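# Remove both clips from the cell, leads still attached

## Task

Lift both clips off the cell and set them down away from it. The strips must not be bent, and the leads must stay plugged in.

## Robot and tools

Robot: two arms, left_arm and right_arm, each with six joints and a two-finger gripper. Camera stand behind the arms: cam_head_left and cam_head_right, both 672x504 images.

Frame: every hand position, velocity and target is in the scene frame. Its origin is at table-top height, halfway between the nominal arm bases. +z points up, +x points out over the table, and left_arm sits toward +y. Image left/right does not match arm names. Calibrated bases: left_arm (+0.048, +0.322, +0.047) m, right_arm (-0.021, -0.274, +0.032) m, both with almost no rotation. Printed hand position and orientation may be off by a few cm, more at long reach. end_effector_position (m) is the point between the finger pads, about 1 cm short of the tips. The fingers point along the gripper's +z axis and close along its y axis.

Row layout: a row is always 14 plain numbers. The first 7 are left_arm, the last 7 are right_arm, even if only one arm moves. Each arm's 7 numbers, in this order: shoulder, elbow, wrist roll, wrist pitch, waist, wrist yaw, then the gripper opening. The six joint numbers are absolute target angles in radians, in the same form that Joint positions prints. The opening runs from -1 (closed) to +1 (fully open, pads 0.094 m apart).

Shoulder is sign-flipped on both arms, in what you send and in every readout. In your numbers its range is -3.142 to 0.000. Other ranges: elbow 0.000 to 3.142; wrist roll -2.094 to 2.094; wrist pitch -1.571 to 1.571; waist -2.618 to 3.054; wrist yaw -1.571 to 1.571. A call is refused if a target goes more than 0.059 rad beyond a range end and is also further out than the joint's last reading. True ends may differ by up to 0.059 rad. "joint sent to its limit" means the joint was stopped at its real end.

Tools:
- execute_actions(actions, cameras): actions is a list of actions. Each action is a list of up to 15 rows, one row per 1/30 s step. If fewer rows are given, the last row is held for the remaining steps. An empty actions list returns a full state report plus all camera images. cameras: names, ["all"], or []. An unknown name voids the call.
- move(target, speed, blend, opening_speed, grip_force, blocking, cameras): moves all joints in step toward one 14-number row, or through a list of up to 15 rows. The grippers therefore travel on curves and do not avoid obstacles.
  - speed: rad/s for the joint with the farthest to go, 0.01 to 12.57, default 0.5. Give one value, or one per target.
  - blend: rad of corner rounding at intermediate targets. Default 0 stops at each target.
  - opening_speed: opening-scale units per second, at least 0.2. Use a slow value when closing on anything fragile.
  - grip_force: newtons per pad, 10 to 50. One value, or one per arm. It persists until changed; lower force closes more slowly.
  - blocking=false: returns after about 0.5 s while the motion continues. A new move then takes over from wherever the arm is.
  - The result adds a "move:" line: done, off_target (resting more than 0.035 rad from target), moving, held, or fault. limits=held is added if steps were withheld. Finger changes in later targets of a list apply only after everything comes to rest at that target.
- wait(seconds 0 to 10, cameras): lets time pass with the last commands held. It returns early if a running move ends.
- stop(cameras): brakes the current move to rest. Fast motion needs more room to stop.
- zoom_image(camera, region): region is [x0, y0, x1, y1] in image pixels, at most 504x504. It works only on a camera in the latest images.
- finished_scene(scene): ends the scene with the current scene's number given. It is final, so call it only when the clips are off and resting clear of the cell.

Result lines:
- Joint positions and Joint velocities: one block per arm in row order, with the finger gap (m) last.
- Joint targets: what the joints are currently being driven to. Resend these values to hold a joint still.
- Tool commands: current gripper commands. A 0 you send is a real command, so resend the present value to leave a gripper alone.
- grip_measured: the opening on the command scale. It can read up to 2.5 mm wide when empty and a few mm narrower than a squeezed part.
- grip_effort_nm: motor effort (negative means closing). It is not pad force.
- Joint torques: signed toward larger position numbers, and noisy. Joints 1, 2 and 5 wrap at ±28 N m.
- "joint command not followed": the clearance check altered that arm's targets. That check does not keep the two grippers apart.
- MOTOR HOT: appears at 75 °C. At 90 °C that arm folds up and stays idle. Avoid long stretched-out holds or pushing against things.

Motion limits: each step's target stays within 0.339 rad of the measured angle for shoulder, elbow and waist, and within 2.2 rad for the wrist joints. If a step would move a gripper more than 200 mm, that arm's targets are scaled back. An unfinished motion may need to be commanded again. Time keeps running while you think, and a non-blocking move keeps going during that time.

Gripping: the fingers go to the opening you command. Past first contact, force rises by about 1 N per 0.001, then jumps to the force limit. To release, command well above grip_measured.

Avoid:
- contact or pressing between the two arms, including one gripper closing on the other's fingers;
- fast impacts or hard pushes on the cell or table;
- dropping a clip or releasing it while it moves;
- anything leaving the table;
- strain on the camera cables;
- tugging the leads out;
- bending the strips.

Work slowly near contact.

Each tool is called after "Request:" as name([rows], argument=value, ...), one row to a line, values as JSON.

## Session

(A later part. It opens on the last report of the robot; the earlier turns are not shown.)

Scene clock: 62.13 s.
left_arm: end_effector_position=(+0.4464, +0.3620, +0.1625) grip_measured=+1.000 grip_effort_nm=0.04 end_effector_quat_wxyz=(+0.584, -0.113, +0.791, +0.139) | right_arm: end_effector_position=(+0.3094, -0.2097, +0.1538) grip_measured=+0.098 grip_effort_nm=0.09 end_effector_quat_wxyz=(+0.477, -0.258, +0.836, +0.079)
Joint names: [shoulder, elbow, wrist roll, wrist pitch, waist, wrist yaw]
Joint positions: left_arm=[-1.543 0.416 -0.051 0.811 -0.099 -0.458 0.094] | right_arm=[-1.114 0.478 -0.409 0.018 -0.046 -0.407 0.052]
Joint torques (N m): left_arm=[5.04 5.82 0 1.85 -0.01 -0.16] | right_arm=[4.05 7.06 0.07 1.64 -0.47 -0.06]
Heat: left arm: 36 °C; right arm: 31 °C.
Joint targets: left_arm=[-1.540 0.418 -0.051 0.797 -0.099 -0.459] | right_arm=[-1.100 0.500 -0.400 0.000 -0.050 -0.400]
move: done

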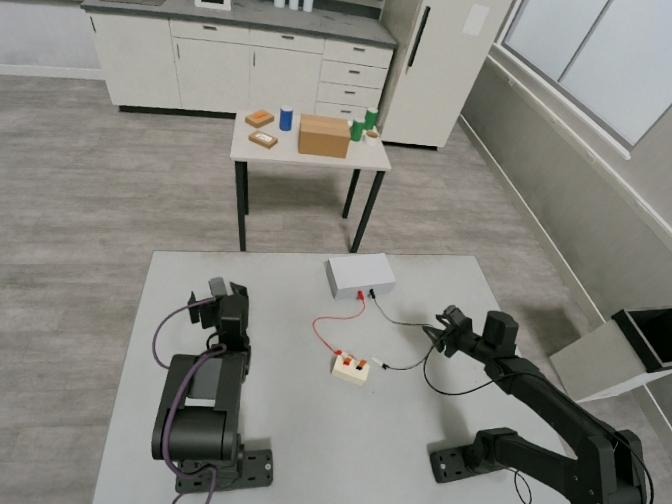

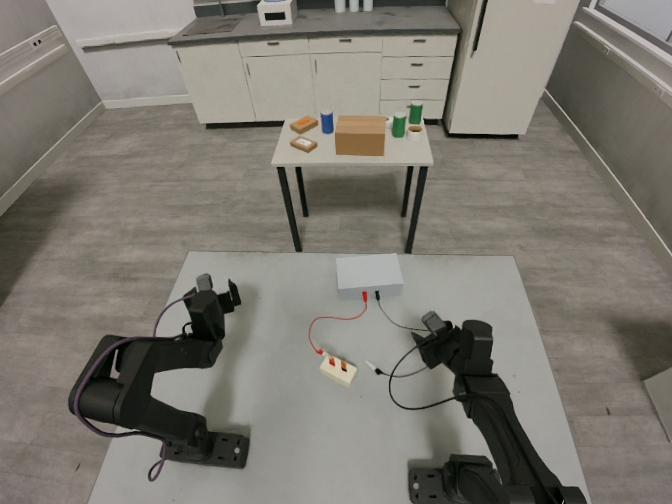

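Request:
move([
  [-1.7,1.1,0.4,0.3,-0.2,0.1,0,-1.100,0.500,-0.4,0.0,-0.05,-0.4,0.1],
  [-1.799,1.211,1.57,-1.0,-0.43,0.785,0,-1.100,0.500,-0.4,0.0,-0.2,-0.4,0.1],
], speed=0.9, blend=0.1, cameras=["all"])

Request:
zoom_image(camera="cam_head_left", region=[290, 300, 410, 390])

Request:
zoom_image(camera="cam_head_right", region=[270, 300, 390, 390])

Scene clock: 66.97 s.
left_arm: end_effector_position=(+0.2793, +0.0802, +0.1369) grip_measured=+0.002 grip_effort_nm=-0.05 end_effector_quat_wxyz=(+0.199, +0.780, +0.504, -0.313) | right_arm: end_effector_position=(+0.3152, -0.2592, +0.1536) grip_measured=+0.098 grip_effort_nm=0.09 end_effector_quat_wxyz=(+0.481, -0.195, +0.853, +0.043)
Joint names: [shoulder, elbow, wrist roll, wrist pitch, waist, wrist yaw]
Joint positions: left_arm=[-1.779 1.189 1.564 -0.98 -0.426 0.76 0.047] | right_arm=[-1.114 0.478 -0.409 0.018 -0.193 -0.405 0.052]
Joint torques (N m): left_arm=[5.74 7.98 0.05 0.19 -0.36 0.67] | right_arm=[4.04 7.09 0.08 1.64 -0.68 -0.07]
Heat: left arm: 35 °C; right arm: 31 °C.
Joint targets: left_arm=[-1.799 1.211 1.570 -1.000 -0.430 0.785] | right_arm=[-1.100 0.500 -0.400 0.000 -0.200 -0.400]
move: done

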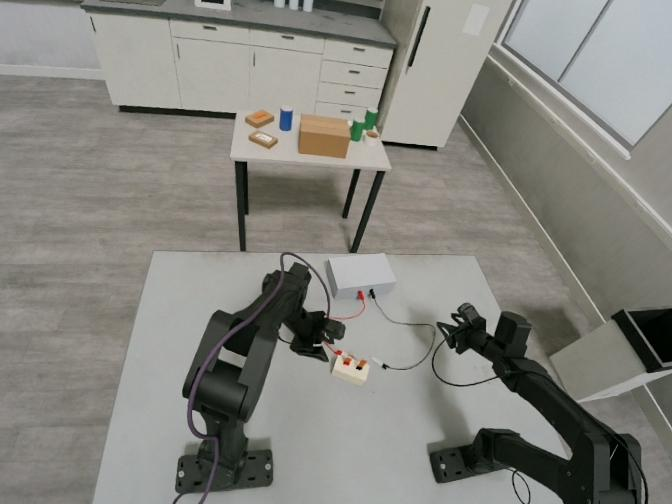

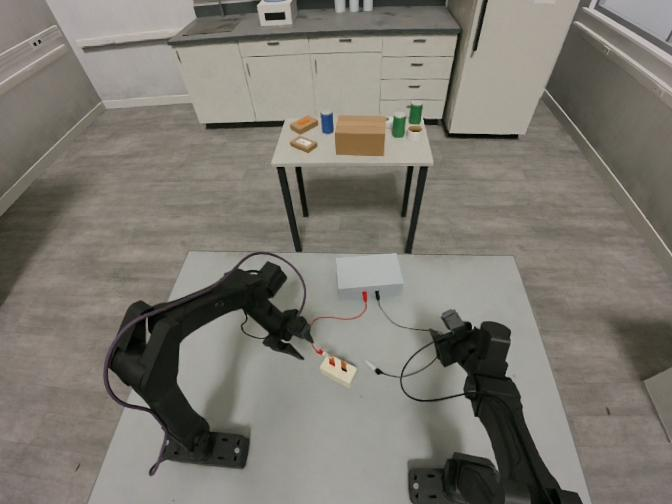

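Scaled by 4.200 from the camera's 672x504 image, which has a finer 960x720 frame.

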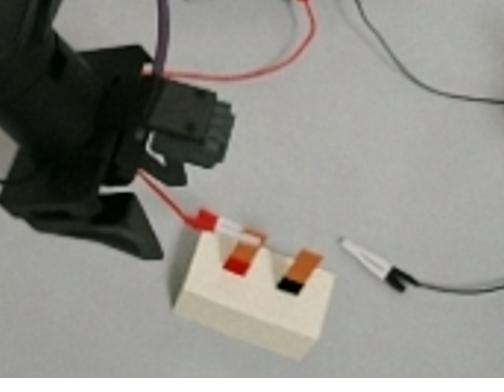

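Scaled by 4.200 from the camera's 672x504 image, which has a finer 960x720 frame.

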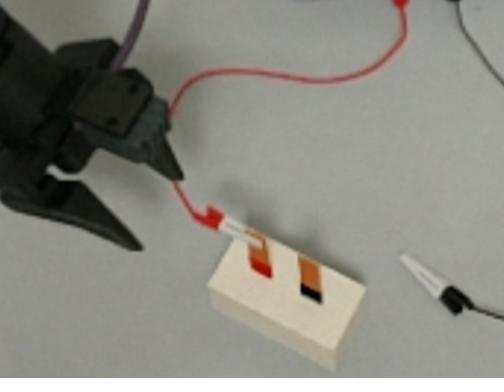

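Request:
move(target=[-1.913,1.257,1.57,-0.923,-0.442,0.785,0,-1.100,0.500,-0.4,0.0,-0.2,-0.4,0.1], speed=0.3, cameras=["all"])

Request:
zoom_image(camera="cam_head_left", region=[310, 320, 390, 380])

Request:
zoom_image(camera="cam_head_right", region=[290, 320, 370, 380])

Scene clock: 69.30 s.
left_arm: end_effector_position=(+0.2941, +0.0705, +0.1127) grip_measured=+0.002 grip_effort_nm=-0.05 end_effector_quat_wxyz=(+0.190, +0.780, +0.504, -0.319) | right_arm: end_effector_position=(+0.3152, -0.2592, +0.1536) grip_measured=+0.098 grip_effort_nm=0.09 end_effector_quat_wxyz=(+0.481, -0.195, +0.853, +0.043)
Joint names: [shoulder, elbow, wrist roll, wrist pitch, waist, wrist yaw]
Joint positions: left_arm=[-1.895 1.234 1.565 -0.931 -0.434 0.761 0.047] | right_arm=[-1.114 0.478 -0.409 0.018 -0.193 -0.405 0.052]
Joint torques (N m): left_arm=[6.76 7.91 0.06 0.37 -0.83 0.66] | right_arm=[4.04 7.08 0.08 1.64 -0.69 -0.07]
Heat: left arm: 34 °C; right arm: 31 °C.
Joint targets: left_arm=[-1.913 1.257 1.570 -0.923 -0.442 0.785] | right_arm=[-1.100 0.500 -0.400 0.000 -0.200 -0.400]
move: done

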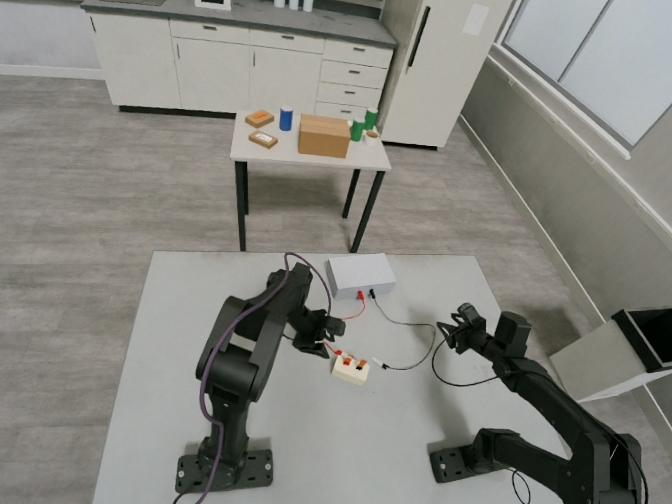

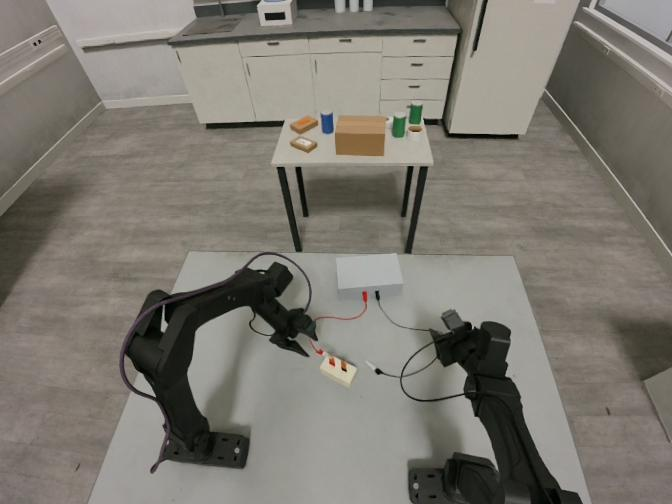

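Scaled by 6.300 from the camera's 672x504 image, which has a finer 960x720 frame.

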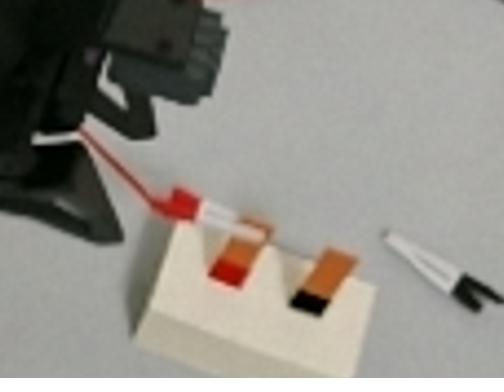

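Scaled by 6.300 from the camera's 672x504 image, which has a finer 960x720 frame.

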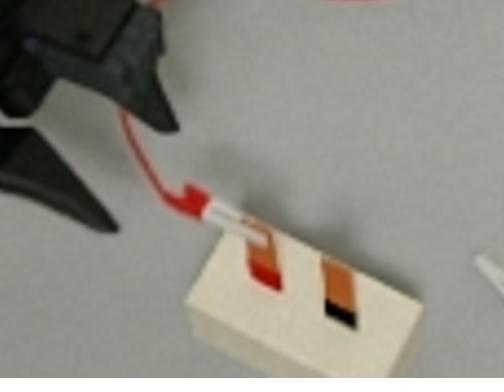

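Request:
move(target=[-1.922,1.192,1.45,-0.804,-0.519,0.785,0,-1.100,0.500,-0.4,0.0,-0.2,-0.4,0.1], speed=0.1, cameras=["all"])

Request:
zoom_image(camera="cam_head_left", region=[310, 320, 390, 380])

Request:
zoom_image(camera="cam_head_right", region=[290, 320, 370, 380])

Scene clock: 73.53 s.
left_arm: end_effector_position=(+0.2871, +0.0443, +0.1052) grip_measured=+0.002 grip_effort_nm=-0.05 end_effector_quat_wxyz=(+0.195, +0.780, +0.503, -0.317) | right_arm: end_effector_position=(+0.3152, -0.2592, +0.1536) grip_measured=+0.098 grip_effort_nm=0.09 end_effector_quat_wxyz=(+0.481, -0.195, +0.853, +0.043)
Joint names: [shoulder, elbow, wrist roll, wrist pitch, waist, wrist yaw]
Joint positions: left_arm=[-1.9 1.208 1.454 -0.812 -0.512 0.761 0.047] | right_arm=[-1.114 0.478 -0.409 0.018 -0.193 -0.405 0.052]
Joint torques (N m): left_arm=[6.63 4.42 -0.07 0.6 -0.66 0.66] | right_arm=[4.04 7.08 0.08 1.64 -0.68 -0.06]
Heat: left arm: 34 °C; right arm: 31 °C.
Joint targets: left_arm=[-1.922 1.192 1.450 -0.804 -0.519 0.785] | right_arm=[-1.100 0.500 -0.400 0.000 -0.200 -0.400]
move: done

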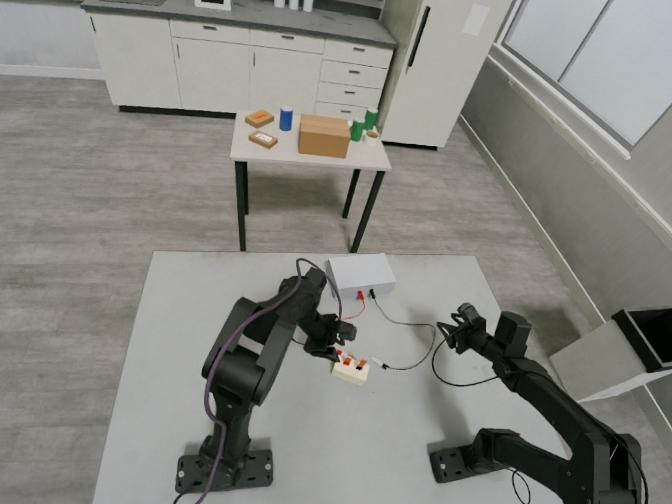

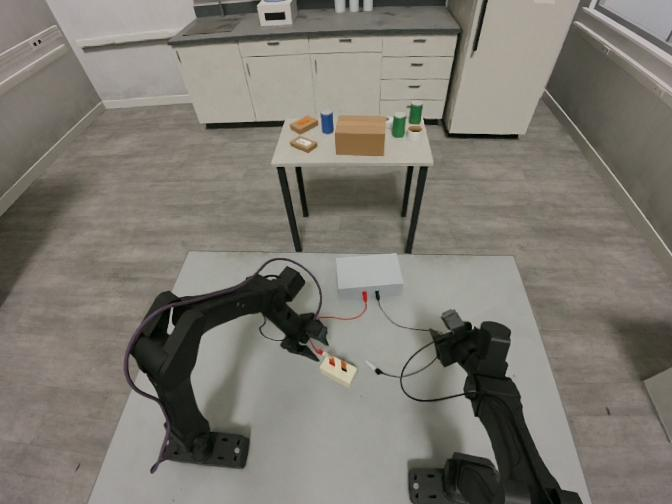

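Scaled by 6.300 from the camera's 672x504 image, which has a finer 960x720 frame.

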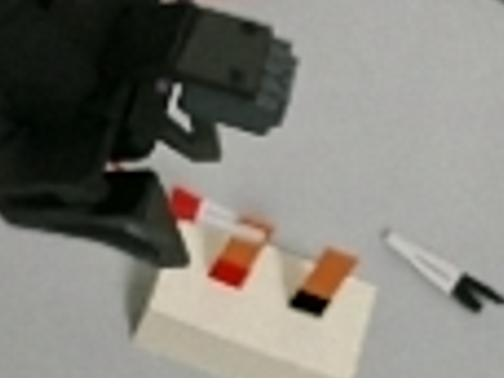

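Scaled by 6.300 from the camera's 672x504 image, which has a finer 960x720 frame.

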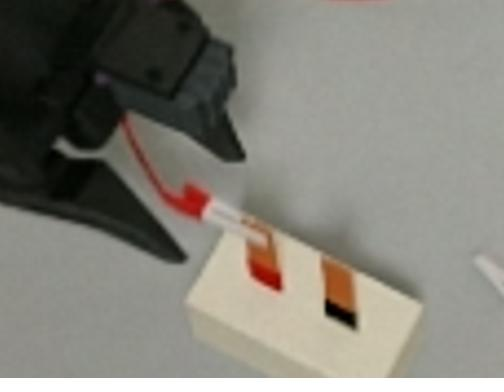

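Request:
move(target=[-1.922,1.192,1.45,-0.804,-0.519,0.785,-0.6,-1.100,0.500,-0.4,0.0,-0.2,-0.4,0.1], opening_speed=0.5, cameras=["all"])

Request:
zoom_image(camera="cam_head_left", region=[320, 335, 370, 375])

Request:
zoom_image(camera="cam_head_right", region=[300, 335, 350, 375])

Scene clock: 75.43 s.
left_arm: end_effector_position=(+0.2872, +0.0442, +0.1052) grip_measured=-0.598 grip_effort_nm=-0.05 end_effector_quat_wxyz=(+0.195, +0.780, +0.503, -0.317) | right_arm: end_effector_position=(+0.3152, -0.2592, +0.1536) grip_measured=+0.098 grip_effort_nm=0.09 end_effector_quat_wxyz=(+0.481, -0.195, +0.853, +0.043)
Joint names: [shoulder, elbow, wrist roll, wrist pitch, waist, wrist yaw]
Joint positions: left_arm=[-1.9 1.208 1.453 -0.811 -0.512 0.761 0.019] | right_arm=[-1.114 0.478 -0.409 0.018 -0.193 -0.405 0.052]
Joint torques (N m): left_arm=[6.61 4.44 -0.03 0.56 -0.64 0.65] | right_arm=[4.05 7.09 0.08 1.64 -0.66 -0.07]
Heat: left arm: 34 °C; right arm: 31 °C.
Joint targets: left_arm=[-1.922 1.192 1.450 -0.804 -0.519 0.785] | right_arm=[-1.100 0.500 -0.400 0.000 -0.200 -0.400]
move: done

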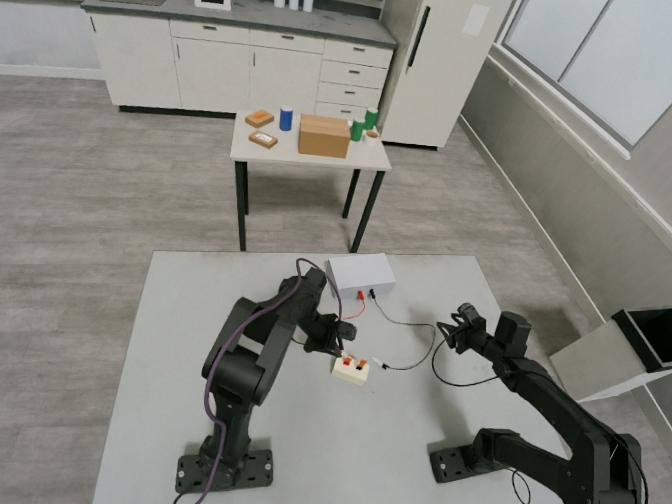

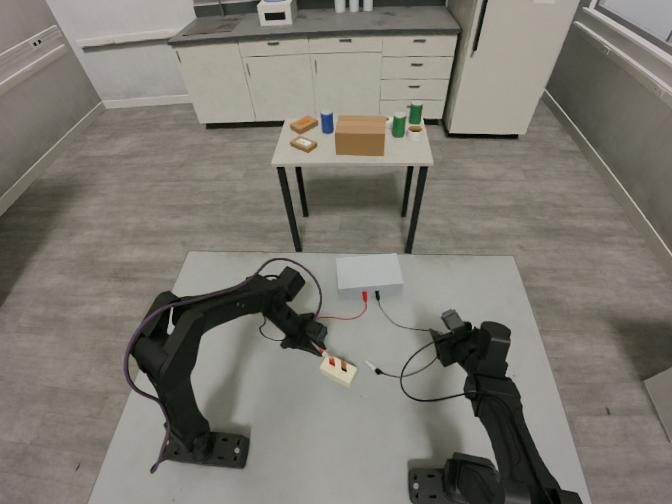

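Scaled by 10.080 from the camera's 672x504 image, which has a finer 960x720 frame.

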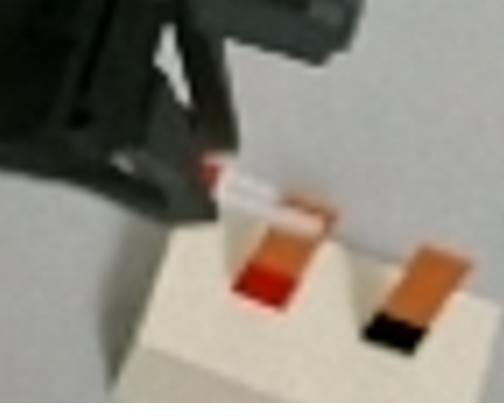

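Scaled by 10.080 from the camera's 672x504 image, which has a finer 960x720 frame.

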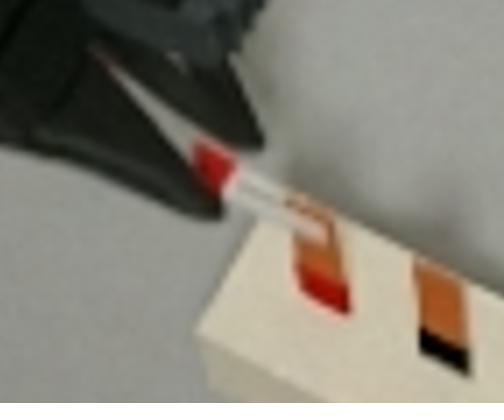

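Request:
move(target=[-1.922,1.192,1.45,-0.804,-0.519,0.785,-0.76,-1.100,0.500,-0.4,0.0,-0.2,-0.4,0.1], opening_speed=0.3, cameras=["all"])

Request:
zoom_image(camera="cam_head_left", region=[320, 335, 370, 375])

Request:
zoom_image(camera="cam_head_right", region=[300, 335, 350, 375])

Scene clock: 76.90 s.
left_arm: end_effector_position=(+0.2872, +0.0442, +0.1052) grip_measured=-0.758 grip_effort_nm=-0.07 end_effector_quat_wxyz=(+0.195, +0.780, +0.503, -0.317) | right_arm: end_effector_position=(+0.3152, -0.2592, +0.1536) grip_measured=+0.098 grip_effort_nm=0.09 end_effector_quat_wxyz=(+0.481, -0.195, +0.853, +0.043)
Joint names: [shoulder, elbow, wrist roll, wrist pitch, waist, wrist yaw]
Joint positions: left_arm=[-1.9 1.208 1.453 -0.811 -0.512 0.761 0.011] | right_arm=[-1.114 0.478 -0.409 0.018 -0.193 -0.405 0.052]
Joint torques (N m): left_arm=[6.61 4.44 -0.03 0.56 -0.66 0.66] | right_arm=[4.04 7.08 0.08 1.64 -0.68 -0.07]
Heat: left arm: 34 °C; right arm: 31 °C.
Joint targets: left_arm=[-1.922 1.192 1.450 -0.804 -0.519 0.785] | right_arm=[-1.100 0.500 -0.400 0.000 -0.200 -0.400]
move: done

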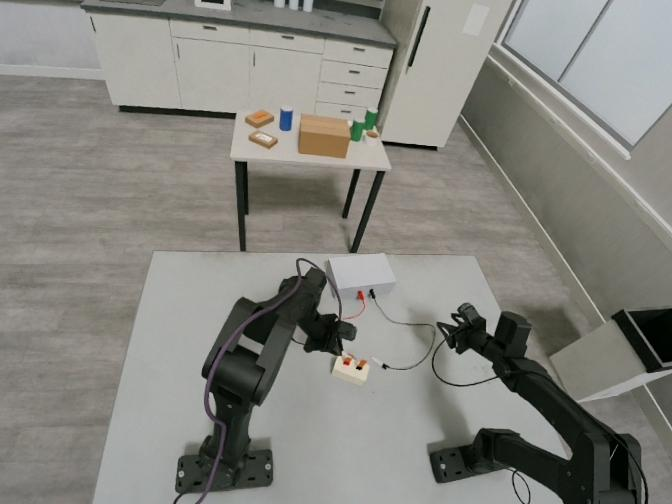

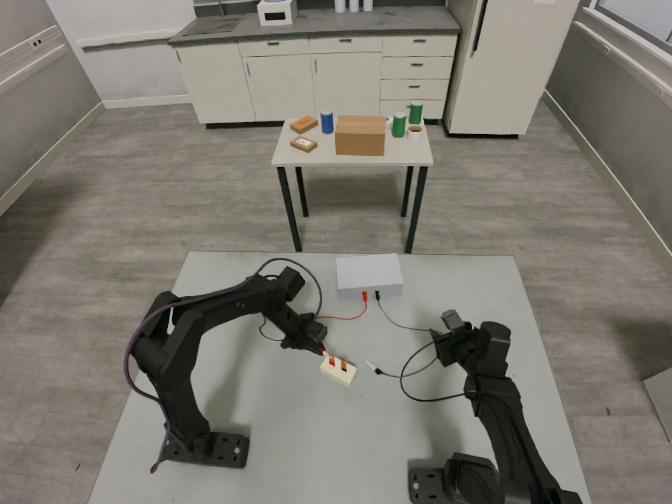

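Scaled by 10.080 from the camera's 672x504 image, which has a finer 960x720 frame.

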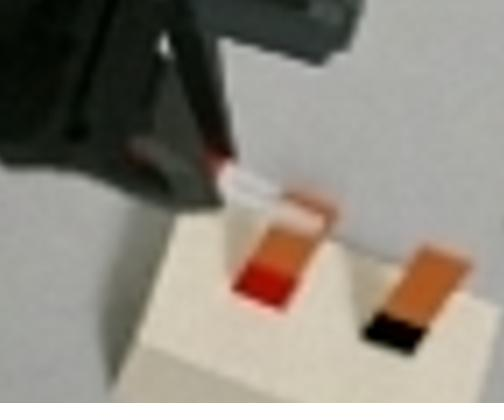

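Scaled by 10.080 from the camera's 672x504 image, which has a finer 960x720 frame.

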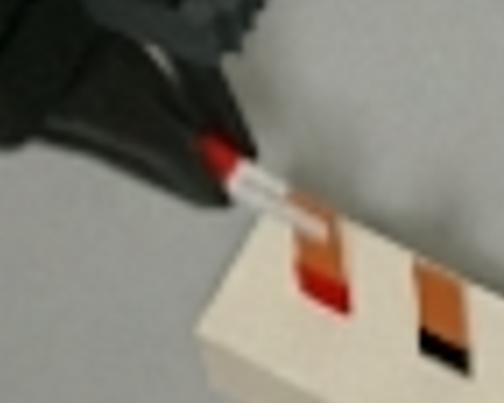

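Request:
move(target=[-1.922,1.192,1.45,-0.804,-0.519,0.785,-0.82,-1.100,0.500,-0.4,0.0,-0.2,-0.4,0.1], opening_speed=0.3, cameras=["all"])

Request:
zoom_image(camera="cam_head_left", region=[320, 335, 370, 375])

Request:
zoom_image(camera="cam_head_right", region=[300, 335, 350, 375])

Scene clock: 78.10 s.
left_arm: end_effector_position=(+0.2872, +0.0442, +0.1052) grip_measured=-0.815 grip_effort_nm=-0.25 end_effector_quat_wxyz=(+0.195, +0.780, +0.503, -0.317) | right_arm: end_effector_position=(+0.3152, -0.2592, +0.1536) grip_measured=+0.098 grip_effort_nm=0.09 end_effector_quat_wxyz=(+0.481, -0.195, +0.853, +0.043)
Joint names: [shoulder, elbow, wrist roll, wrist pitch, waist, wrist yaw]
Joint positions: left_arm=[-1.9 1.208 1.453 -0.811 -0.512 0.761 0.009] | right_arm=[-1.114 0.478 -0.409 0.018 -0.193 -0.405 0.052]
Joint torques (N m): left_arm=[6.6 4.42 -0.04 0.56 -0.66 0.66] | right_arm=[4.04 7.08 0.08 1.64 -0.68 -0.07]
Heat: left arm: 34 °C; right arm: 31 °C.
Joint targets: left_arm=[-1.922 1.192 1.450 -0.804 -0.519 0.785] | right_arm=[-1.100 0.500 -0.400 0.000 -0.200 -0.400]
move: done

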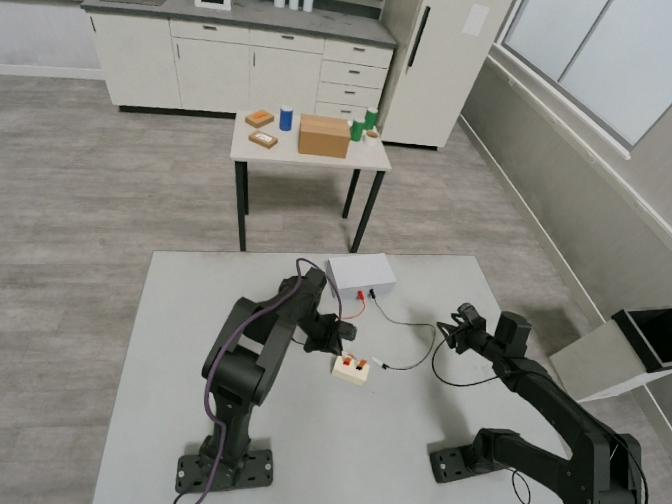

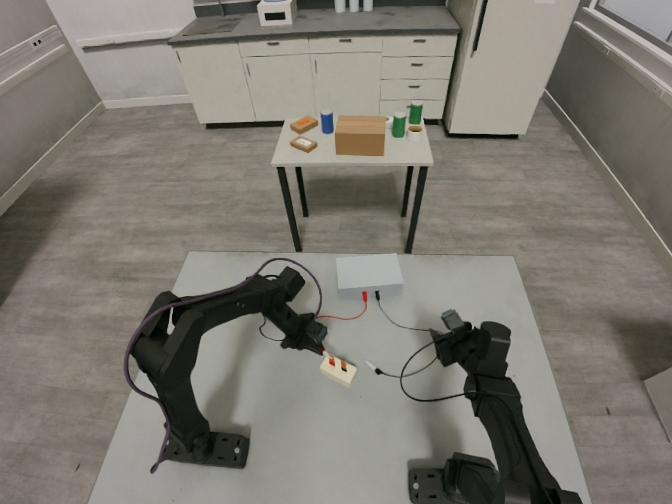

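Scaled by 10.080 from the camera's 672x504 image, which has a finer 960x720 frame.

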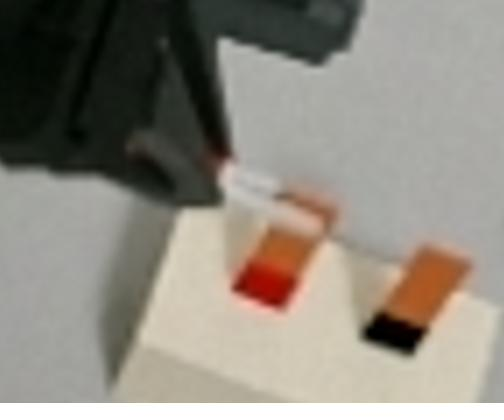

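Scaled by 10.080 from the camera's 672x504 image, which has a finer 960x720 frame.

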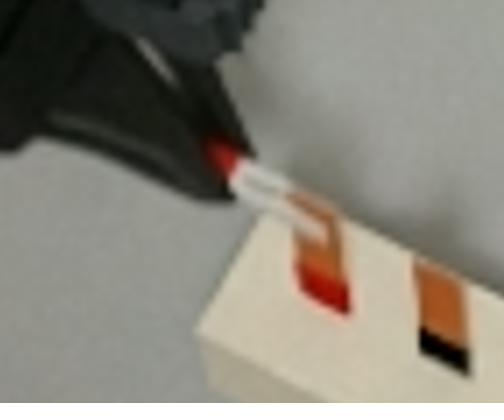

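Request:
move(target=[-1.922,1.192,1.45,-0.804,-0.519,0.785,-0.89,-1.100,0.500,-0.4,0.0,-0.2,-0.4,0.1], opening_speed=0.3, cameras=["all"])

Request:
zoom_image(camera="cam_head_left", region=[320, 335, 370, 375])

Request:
zoom_image(camera="cam_head_right", region=[300, 335, 350, 375])

Scene clock: 79.03 s.
left_arm: end_effector_position=(+0.2872, +0.0442, +0.1052) grip_measured=-0.865 grip_effort_nm=-0.94 end_effector_quat_wxyz=(+0.195, +0.780, +0.503, -0.317) | right_arm: end_effector_position=(+0.3152, -0.2592, +0.1536) grip_measured=+0.098 grip_effort_nm=0.09 end_effector_quat_wxyz=(+0.481, -0.195, +0.853, +0.043)
Joint names: [shoulder, elbow, wrist roll, wrist pitch, waist, wrist yaw]
Joint positions: left_arm=[-1.9 1.208 1.453 -0.811 -0.512 0.761 0.006] | right_arm=[-1.114 0.478 -0.409 0.018 -0.193 -0.405 0.052]
Joint torques (N m): left_arm=[6.61 4.42 -0.04 0.56 -0.65 0.66] | right_arm=[4.04 7.08 0.08 1.64 -0.68 -0.07]
Heat: left arm: 34 °C; right arm: 31 °C.
Joint targets: left_arm=[-1.922 1.192 1.450 -0.804 -0.519 0.785] | right_arm=[-1.100 0.500 -0.400 0.000 -0.200 -0.400]
move: done

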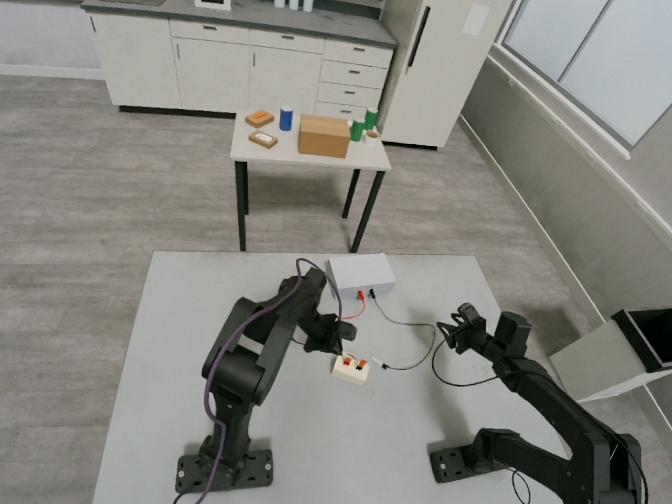

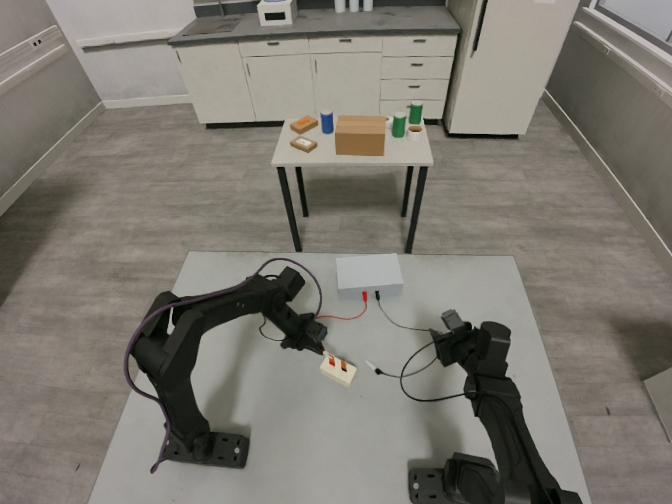

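Scaled by 10.080 from the camera's 672x504 image, which has a finer 960x720 frame.

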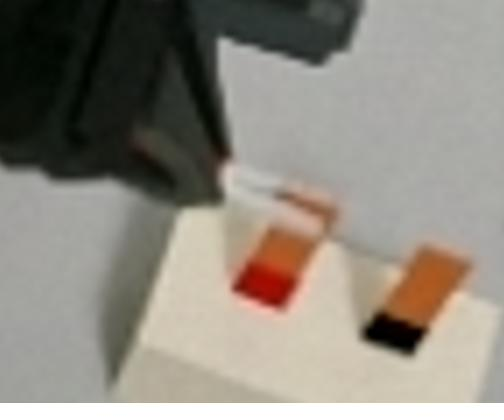

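Scaled by 10.080 from the camera's 672x504 image, which has a finer 960x720 frame.

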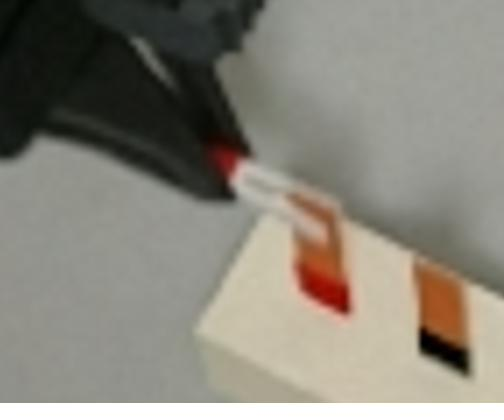

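Request:
move(target=[-1.936,1.255,1.585,-0.925,-0.415,0.785,-0.89,-1.100,0.500,-0.4,0.0,-0.2,-0.4,0.1], speed=0.06, cameras=["all"])

Request:
zoom_image(camera="cam_head_left", region=[320, 335, 370, 375])

Request:
zoom_image(camera="cam_head_right", region=[300, 335, 350, 375])

Scene clock: 83.07 s.
left_arm: end_effector_position=(+0.3007, +0.0718, +0.1066) grip_measured=-0.866 grip_effort_nm=-0.99 end_effector_quat_wxyz=(+0.197, +0.781, +0.502, -0.316) | right_arm: end_effector_position=(+0.3152, -0.2592, +0.1536) grip_measured=+0.098 grip_effort_nm=0.09 end_effector_quat_wxyz=(+0.481, -0.195, +0.853, +0.043)
Joint names: [shoulder, elbow, wrist roll, wrist pitch, waist, wrist yaw]
Joint positions: left_arm=[-1.914 1.234 1.579 -0.906 -0.422 0.762 0.006] | right_arm=[-1.114 0.478 -0.409 0.018 -0.193 -0.405 0.052]
Joint torques (N m): left_arm=[6.6 7.68 0.01 0.15 0.66 0.65] | right_arm=[4.05 7.08 0.07 1.64 -0.68 -0.07]
Heat: left arm: 34 °C; right arm: 31 °C.
Joint targets: left_arm=[-1.936 1.255 1.585 -0.925 -0.415 0.785] | right_arm=[-1.100 0.500 -0.400 0.000 -0.200 -0.400]
move: done

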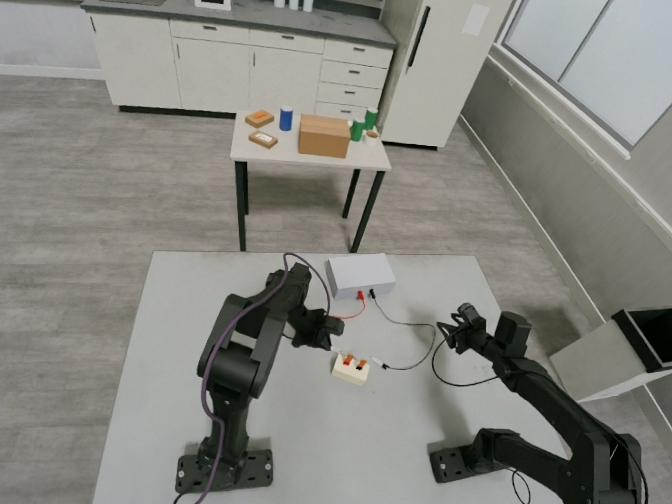

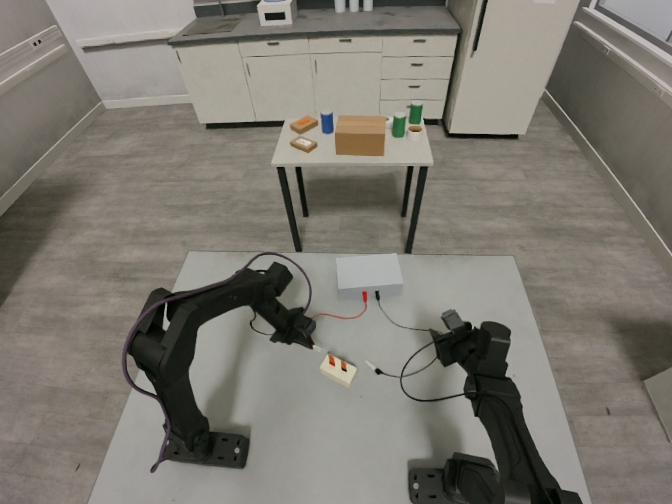

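Scaled by 10.080 from the camera's 672x504 image, which has a finer 960x720 frame.

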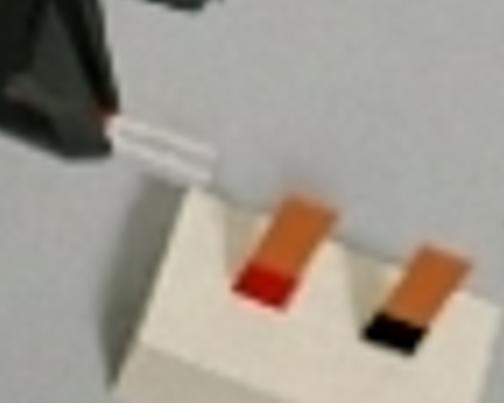

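Scaled by 10.080 from the camera's 672x504 image, which has a finer 960x720 frame.

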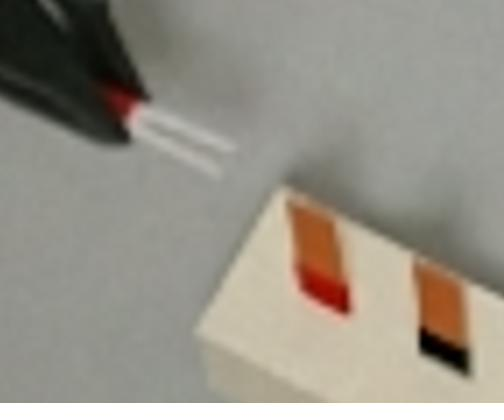

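Request:
move([
  [-1.838,1.11,1.585,-0.86,-0.27,0.785,-0.89,-1.100,0.500,-0.4,0.0,-0.2,-0.4,0.1],
  [-2.055,0.97,1.585,-0.535,-0.27,0.785,-0.89,-1.100,0.500,-0.4,0.0,-0.2,-0.4,0.1],
], speed=[0.2,0.1], blend=0.02, cameras=["all"])

Request:
zoom_image(camera="cam_head_left", region=[270, 300, 370, 380])

Request:
zoom_image(camera="cam_head_right", region=[250, 300, 350, 380])

Scene clock: 89.60 s.
left_arm: end_effector_position=(+0.3082, +0.1188, +0.0190) grip_measured=-0.866 grip_effort_nm=-0.99 end_effector_quat_wxyz=(+0.216, +0.741, +0.559, -0.303) | right_arm: end_effector_position=(+0.3152, -0.2592, +0.1536) grip_measured=+0.098 grip_effort_nm=0.09 end_effector_quat_wxyz=(+0.481, -0.195, +0.853, +0.043)
Joint names: [shoulder, elbow, wrist roll, wrist pitch, waist, wrist yaw]
Joint positions: left_arm=[-2.033 0.982 1.579 -0.544 -0.275 0.763 0.006] | right_arm=[-1.114 0.478 -0.409 0.018 -0.193 -0.405 0.052]
Joint torques (N m): left_arm=[6.48 3.33 0.05 0.44 0.5 0.65] | right_arm=[4.05 7.08 0.08 1.64 -0.68 -0.07]
Heat: left arm: 34 °C; right arm: 31 °C.
Joint targets: left_arm=[-2.055 0.970 1.585 -0.535 -0.270 0.785] | right_arm=[-1.100 0.500 -0.400 0.000 -0.200 -0.400]
move: done

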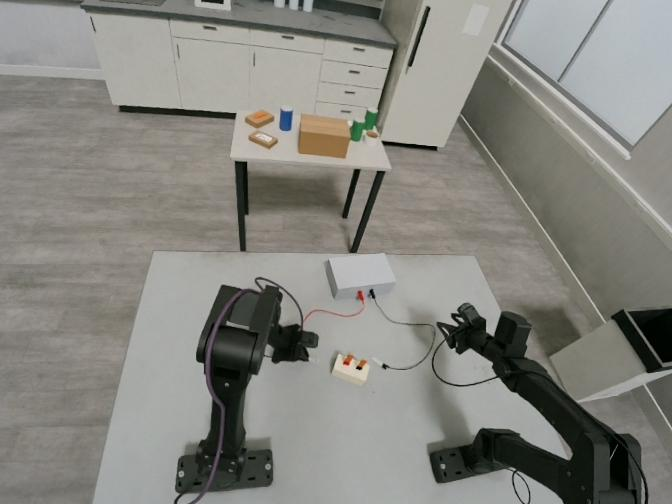

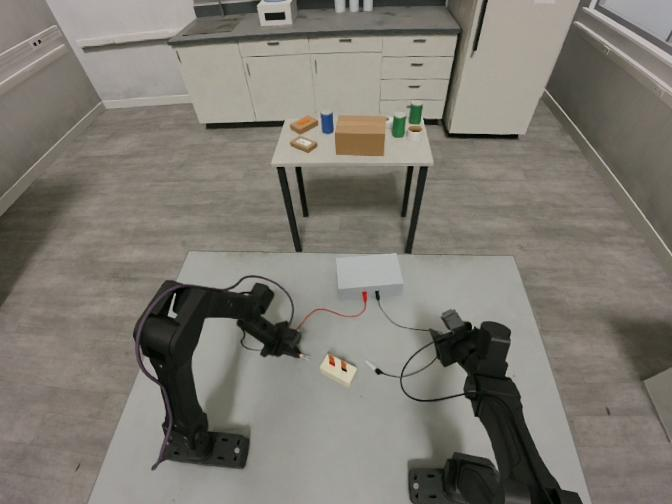

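Scaled by 5.040 from the camera's 672x504 image, which has a finer 960x720 frame.

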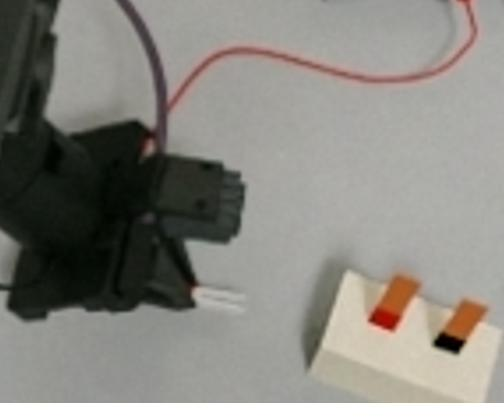

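Scaled by 5.040 from the camera's 672x504 image, which has a finer 960x720 frame.

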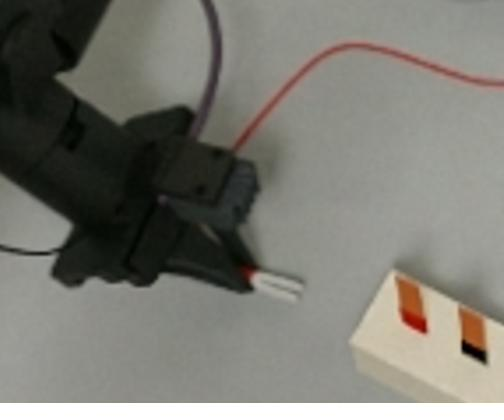

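Request:
move([
  [-2.072,0.97,1.585,-0.525,-0.27,0.785,-0.89,-1.100,0.500,-0.4,0.0,-0.2,-0.4,0.1],
  [-2.072,0.97,1.585,-0.525,-0.27,0.785,-0.5,-1.100,0.500,-0.4,0.0,-0.2,-0.4,0.1],
], speed=0.08, opening_speed=0.3, cameras=["all"])

Request:
zoom_image(camera="cam_head_left", region=[270, 300, 370, 380])

Request:
zoom_image(camera="cam_head_right", region=[250, 300, 350, 380])

Scene clock: 92.27 s.
left_arm: end_effector_position=(+0.3080, +0.1188, +0.0143) grip_measured=-0.502 grip_effort_nm=0.13 end_effector_quat_wxyz=(+0.215, +0.740, +0.560, -0.304) | right_arm: end_effector_position=(+0.3152, -0.2592, +0.1536) grip_measured=+0.098 grip_effort_nm=0.09 end_effector_quat_wxyz=(+0.481, -0.195, +0.853, +0.043)
Joint names: [shoulder, elbow, wrist roll, wrist pitch, waist, wrist yaw]
Joint positions: left_arm=[-2.05 0.982 1.579 -0.533 -0.275 0.763 0.023] | right_arm=[-1.114 0.478 -0.409 0.018 -0.193 -0.405 0.052]
Joint torques (N m): left_arm=[6.45 3.23 0.06 0.4 0.51 0.64] | right_arm=[4.05 7.08 0.08 1.64 -0.68 -0.07]
Heat: left arm: 34 °C; right arm: 31 °C.
Joint targets: left_arm=[-2.072 0.970 1.585 -0.525 -0.270 0.785] | right_arm=[-1.100 0.500 -0.400 0.000 -0.200 -0.400]
move: done

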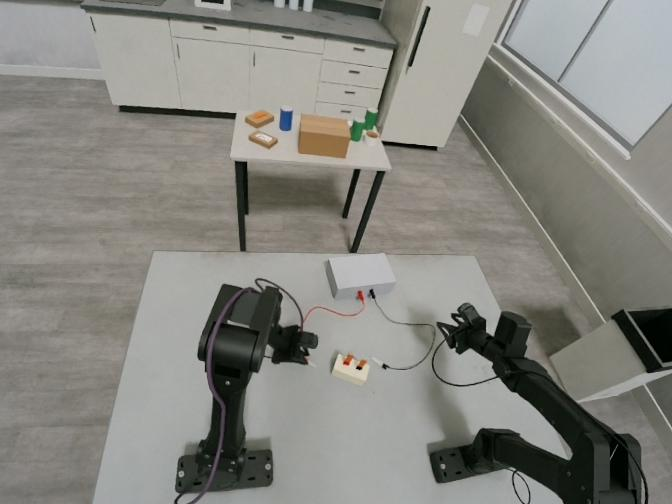

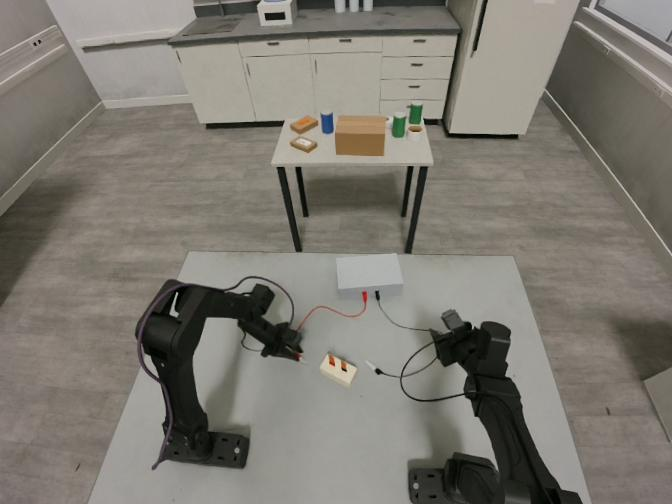

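Scaled by 5.040 from the camera's 672x504 image, which has a finer 960x720 frame.

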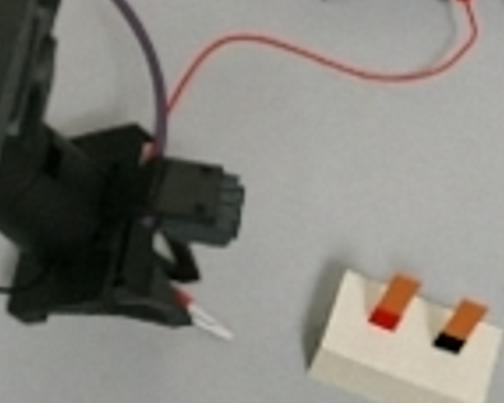

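Scaled by 5.040 from the camera's 672x504 image, which has a finer 960x720 frame.

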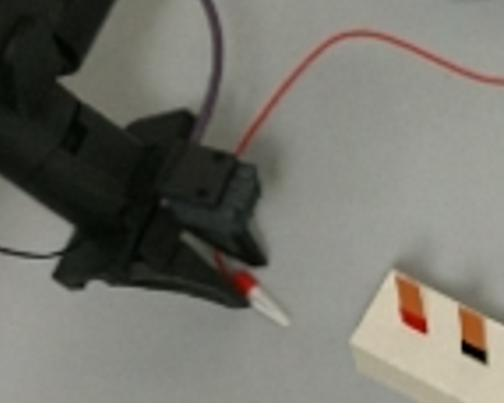

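Request:
move([
  [-2.072,0.97,1.585,-0.525,-0.27,0.785,0.1,-1.100,0.500,-0.4,0.0,-0.2,-0.4,0.1],
  [-1.838,1.11,1.585,-0.86,-0.24,0.785,0.1,-1.100,0.500,-0.4,0.0,-0.2,-0.4,0.1],
  [-1.6,1.1,1.0,-0.3,0.1,0.3,0.1,-1.100,0.500,-0.4,0.0,-0.2,-0.4,0.1],
], speed=[0.2,0.2,0.6], cameras=["all"])

Request:
zoom_image(camera="cam_head_left", region=[270, 250, 450, 400])

Request:
zoom_image(camera="cam_head_right", region=[270, 280, 400, 390])

Scene clock: 97.50 s.
left_arm: end_effector_position=(+0.4888, +0.3110, +0.1802) grip_measured=+0.098 grip_effort_nm=0.13 end_effector_quat_wxyz=(+0.380, +0.455, +0.803, +0.067) | right_arm: end_effector_position=(+0.3152, -0.2592, +0.1536) grip_measured=+0.098 grip_effort_nm=0.09 end_effector_quat_wxyz=(+0.481, -0.195, +0.853, +0.043)
Joint names: [shoulder, elbow, wrist roll, wrist pitch, waist, wrist yaw]
Joint positions: left_arm=[-1.618 1.092 1.006 -0.303 0.1 0.306 0.052] | right_arm=[-1.114 0.478 -0.409 0.018 -0.193 -0.405 0.052]
Joint torques (N m): left_arm=[8.66 7.87 -0.12 1.68 -0.05 -0.01] | right_arm=[4.05 7.06 0.08 1.64 -0.69 -0.07]
Heat: left arm: 34 °C; right arm: 31 °C.
Joint targets: left_arm=[-1.600 1.100 1.000 -0.300 0.100 0.300] | right_arm=[-1.100 0.500 -0.400 0.000 -0.200 -0.400]
move: done

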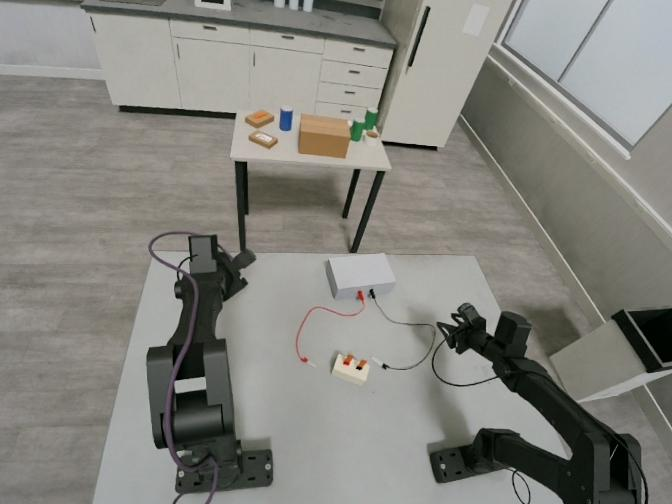

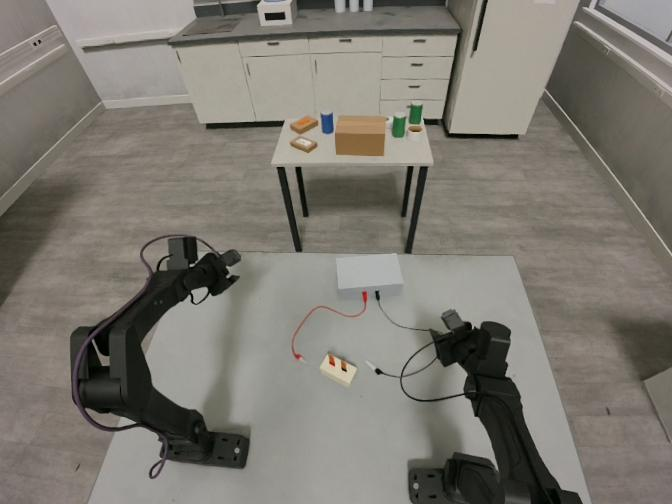

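Scaled by 2.800 from the camera's 672x504 image, which has a finer 960x720 frame.

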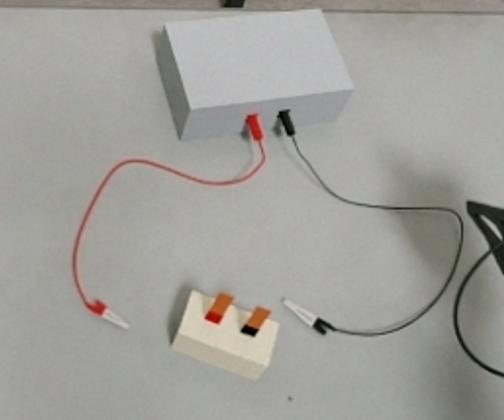

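Scaled by 3.877 from the camera's 672x504 image, which has a finer 960x720 frame.

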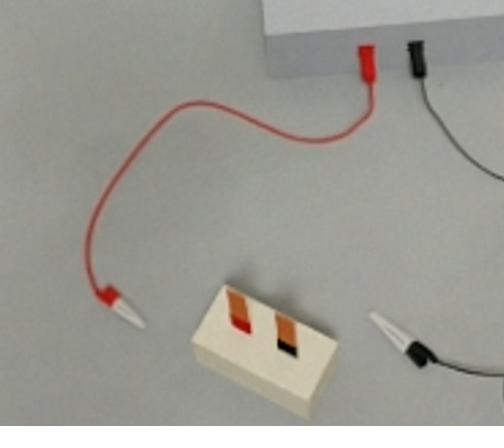

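Request:
finished_scene(scene=1)

The scene is finished: the task was done.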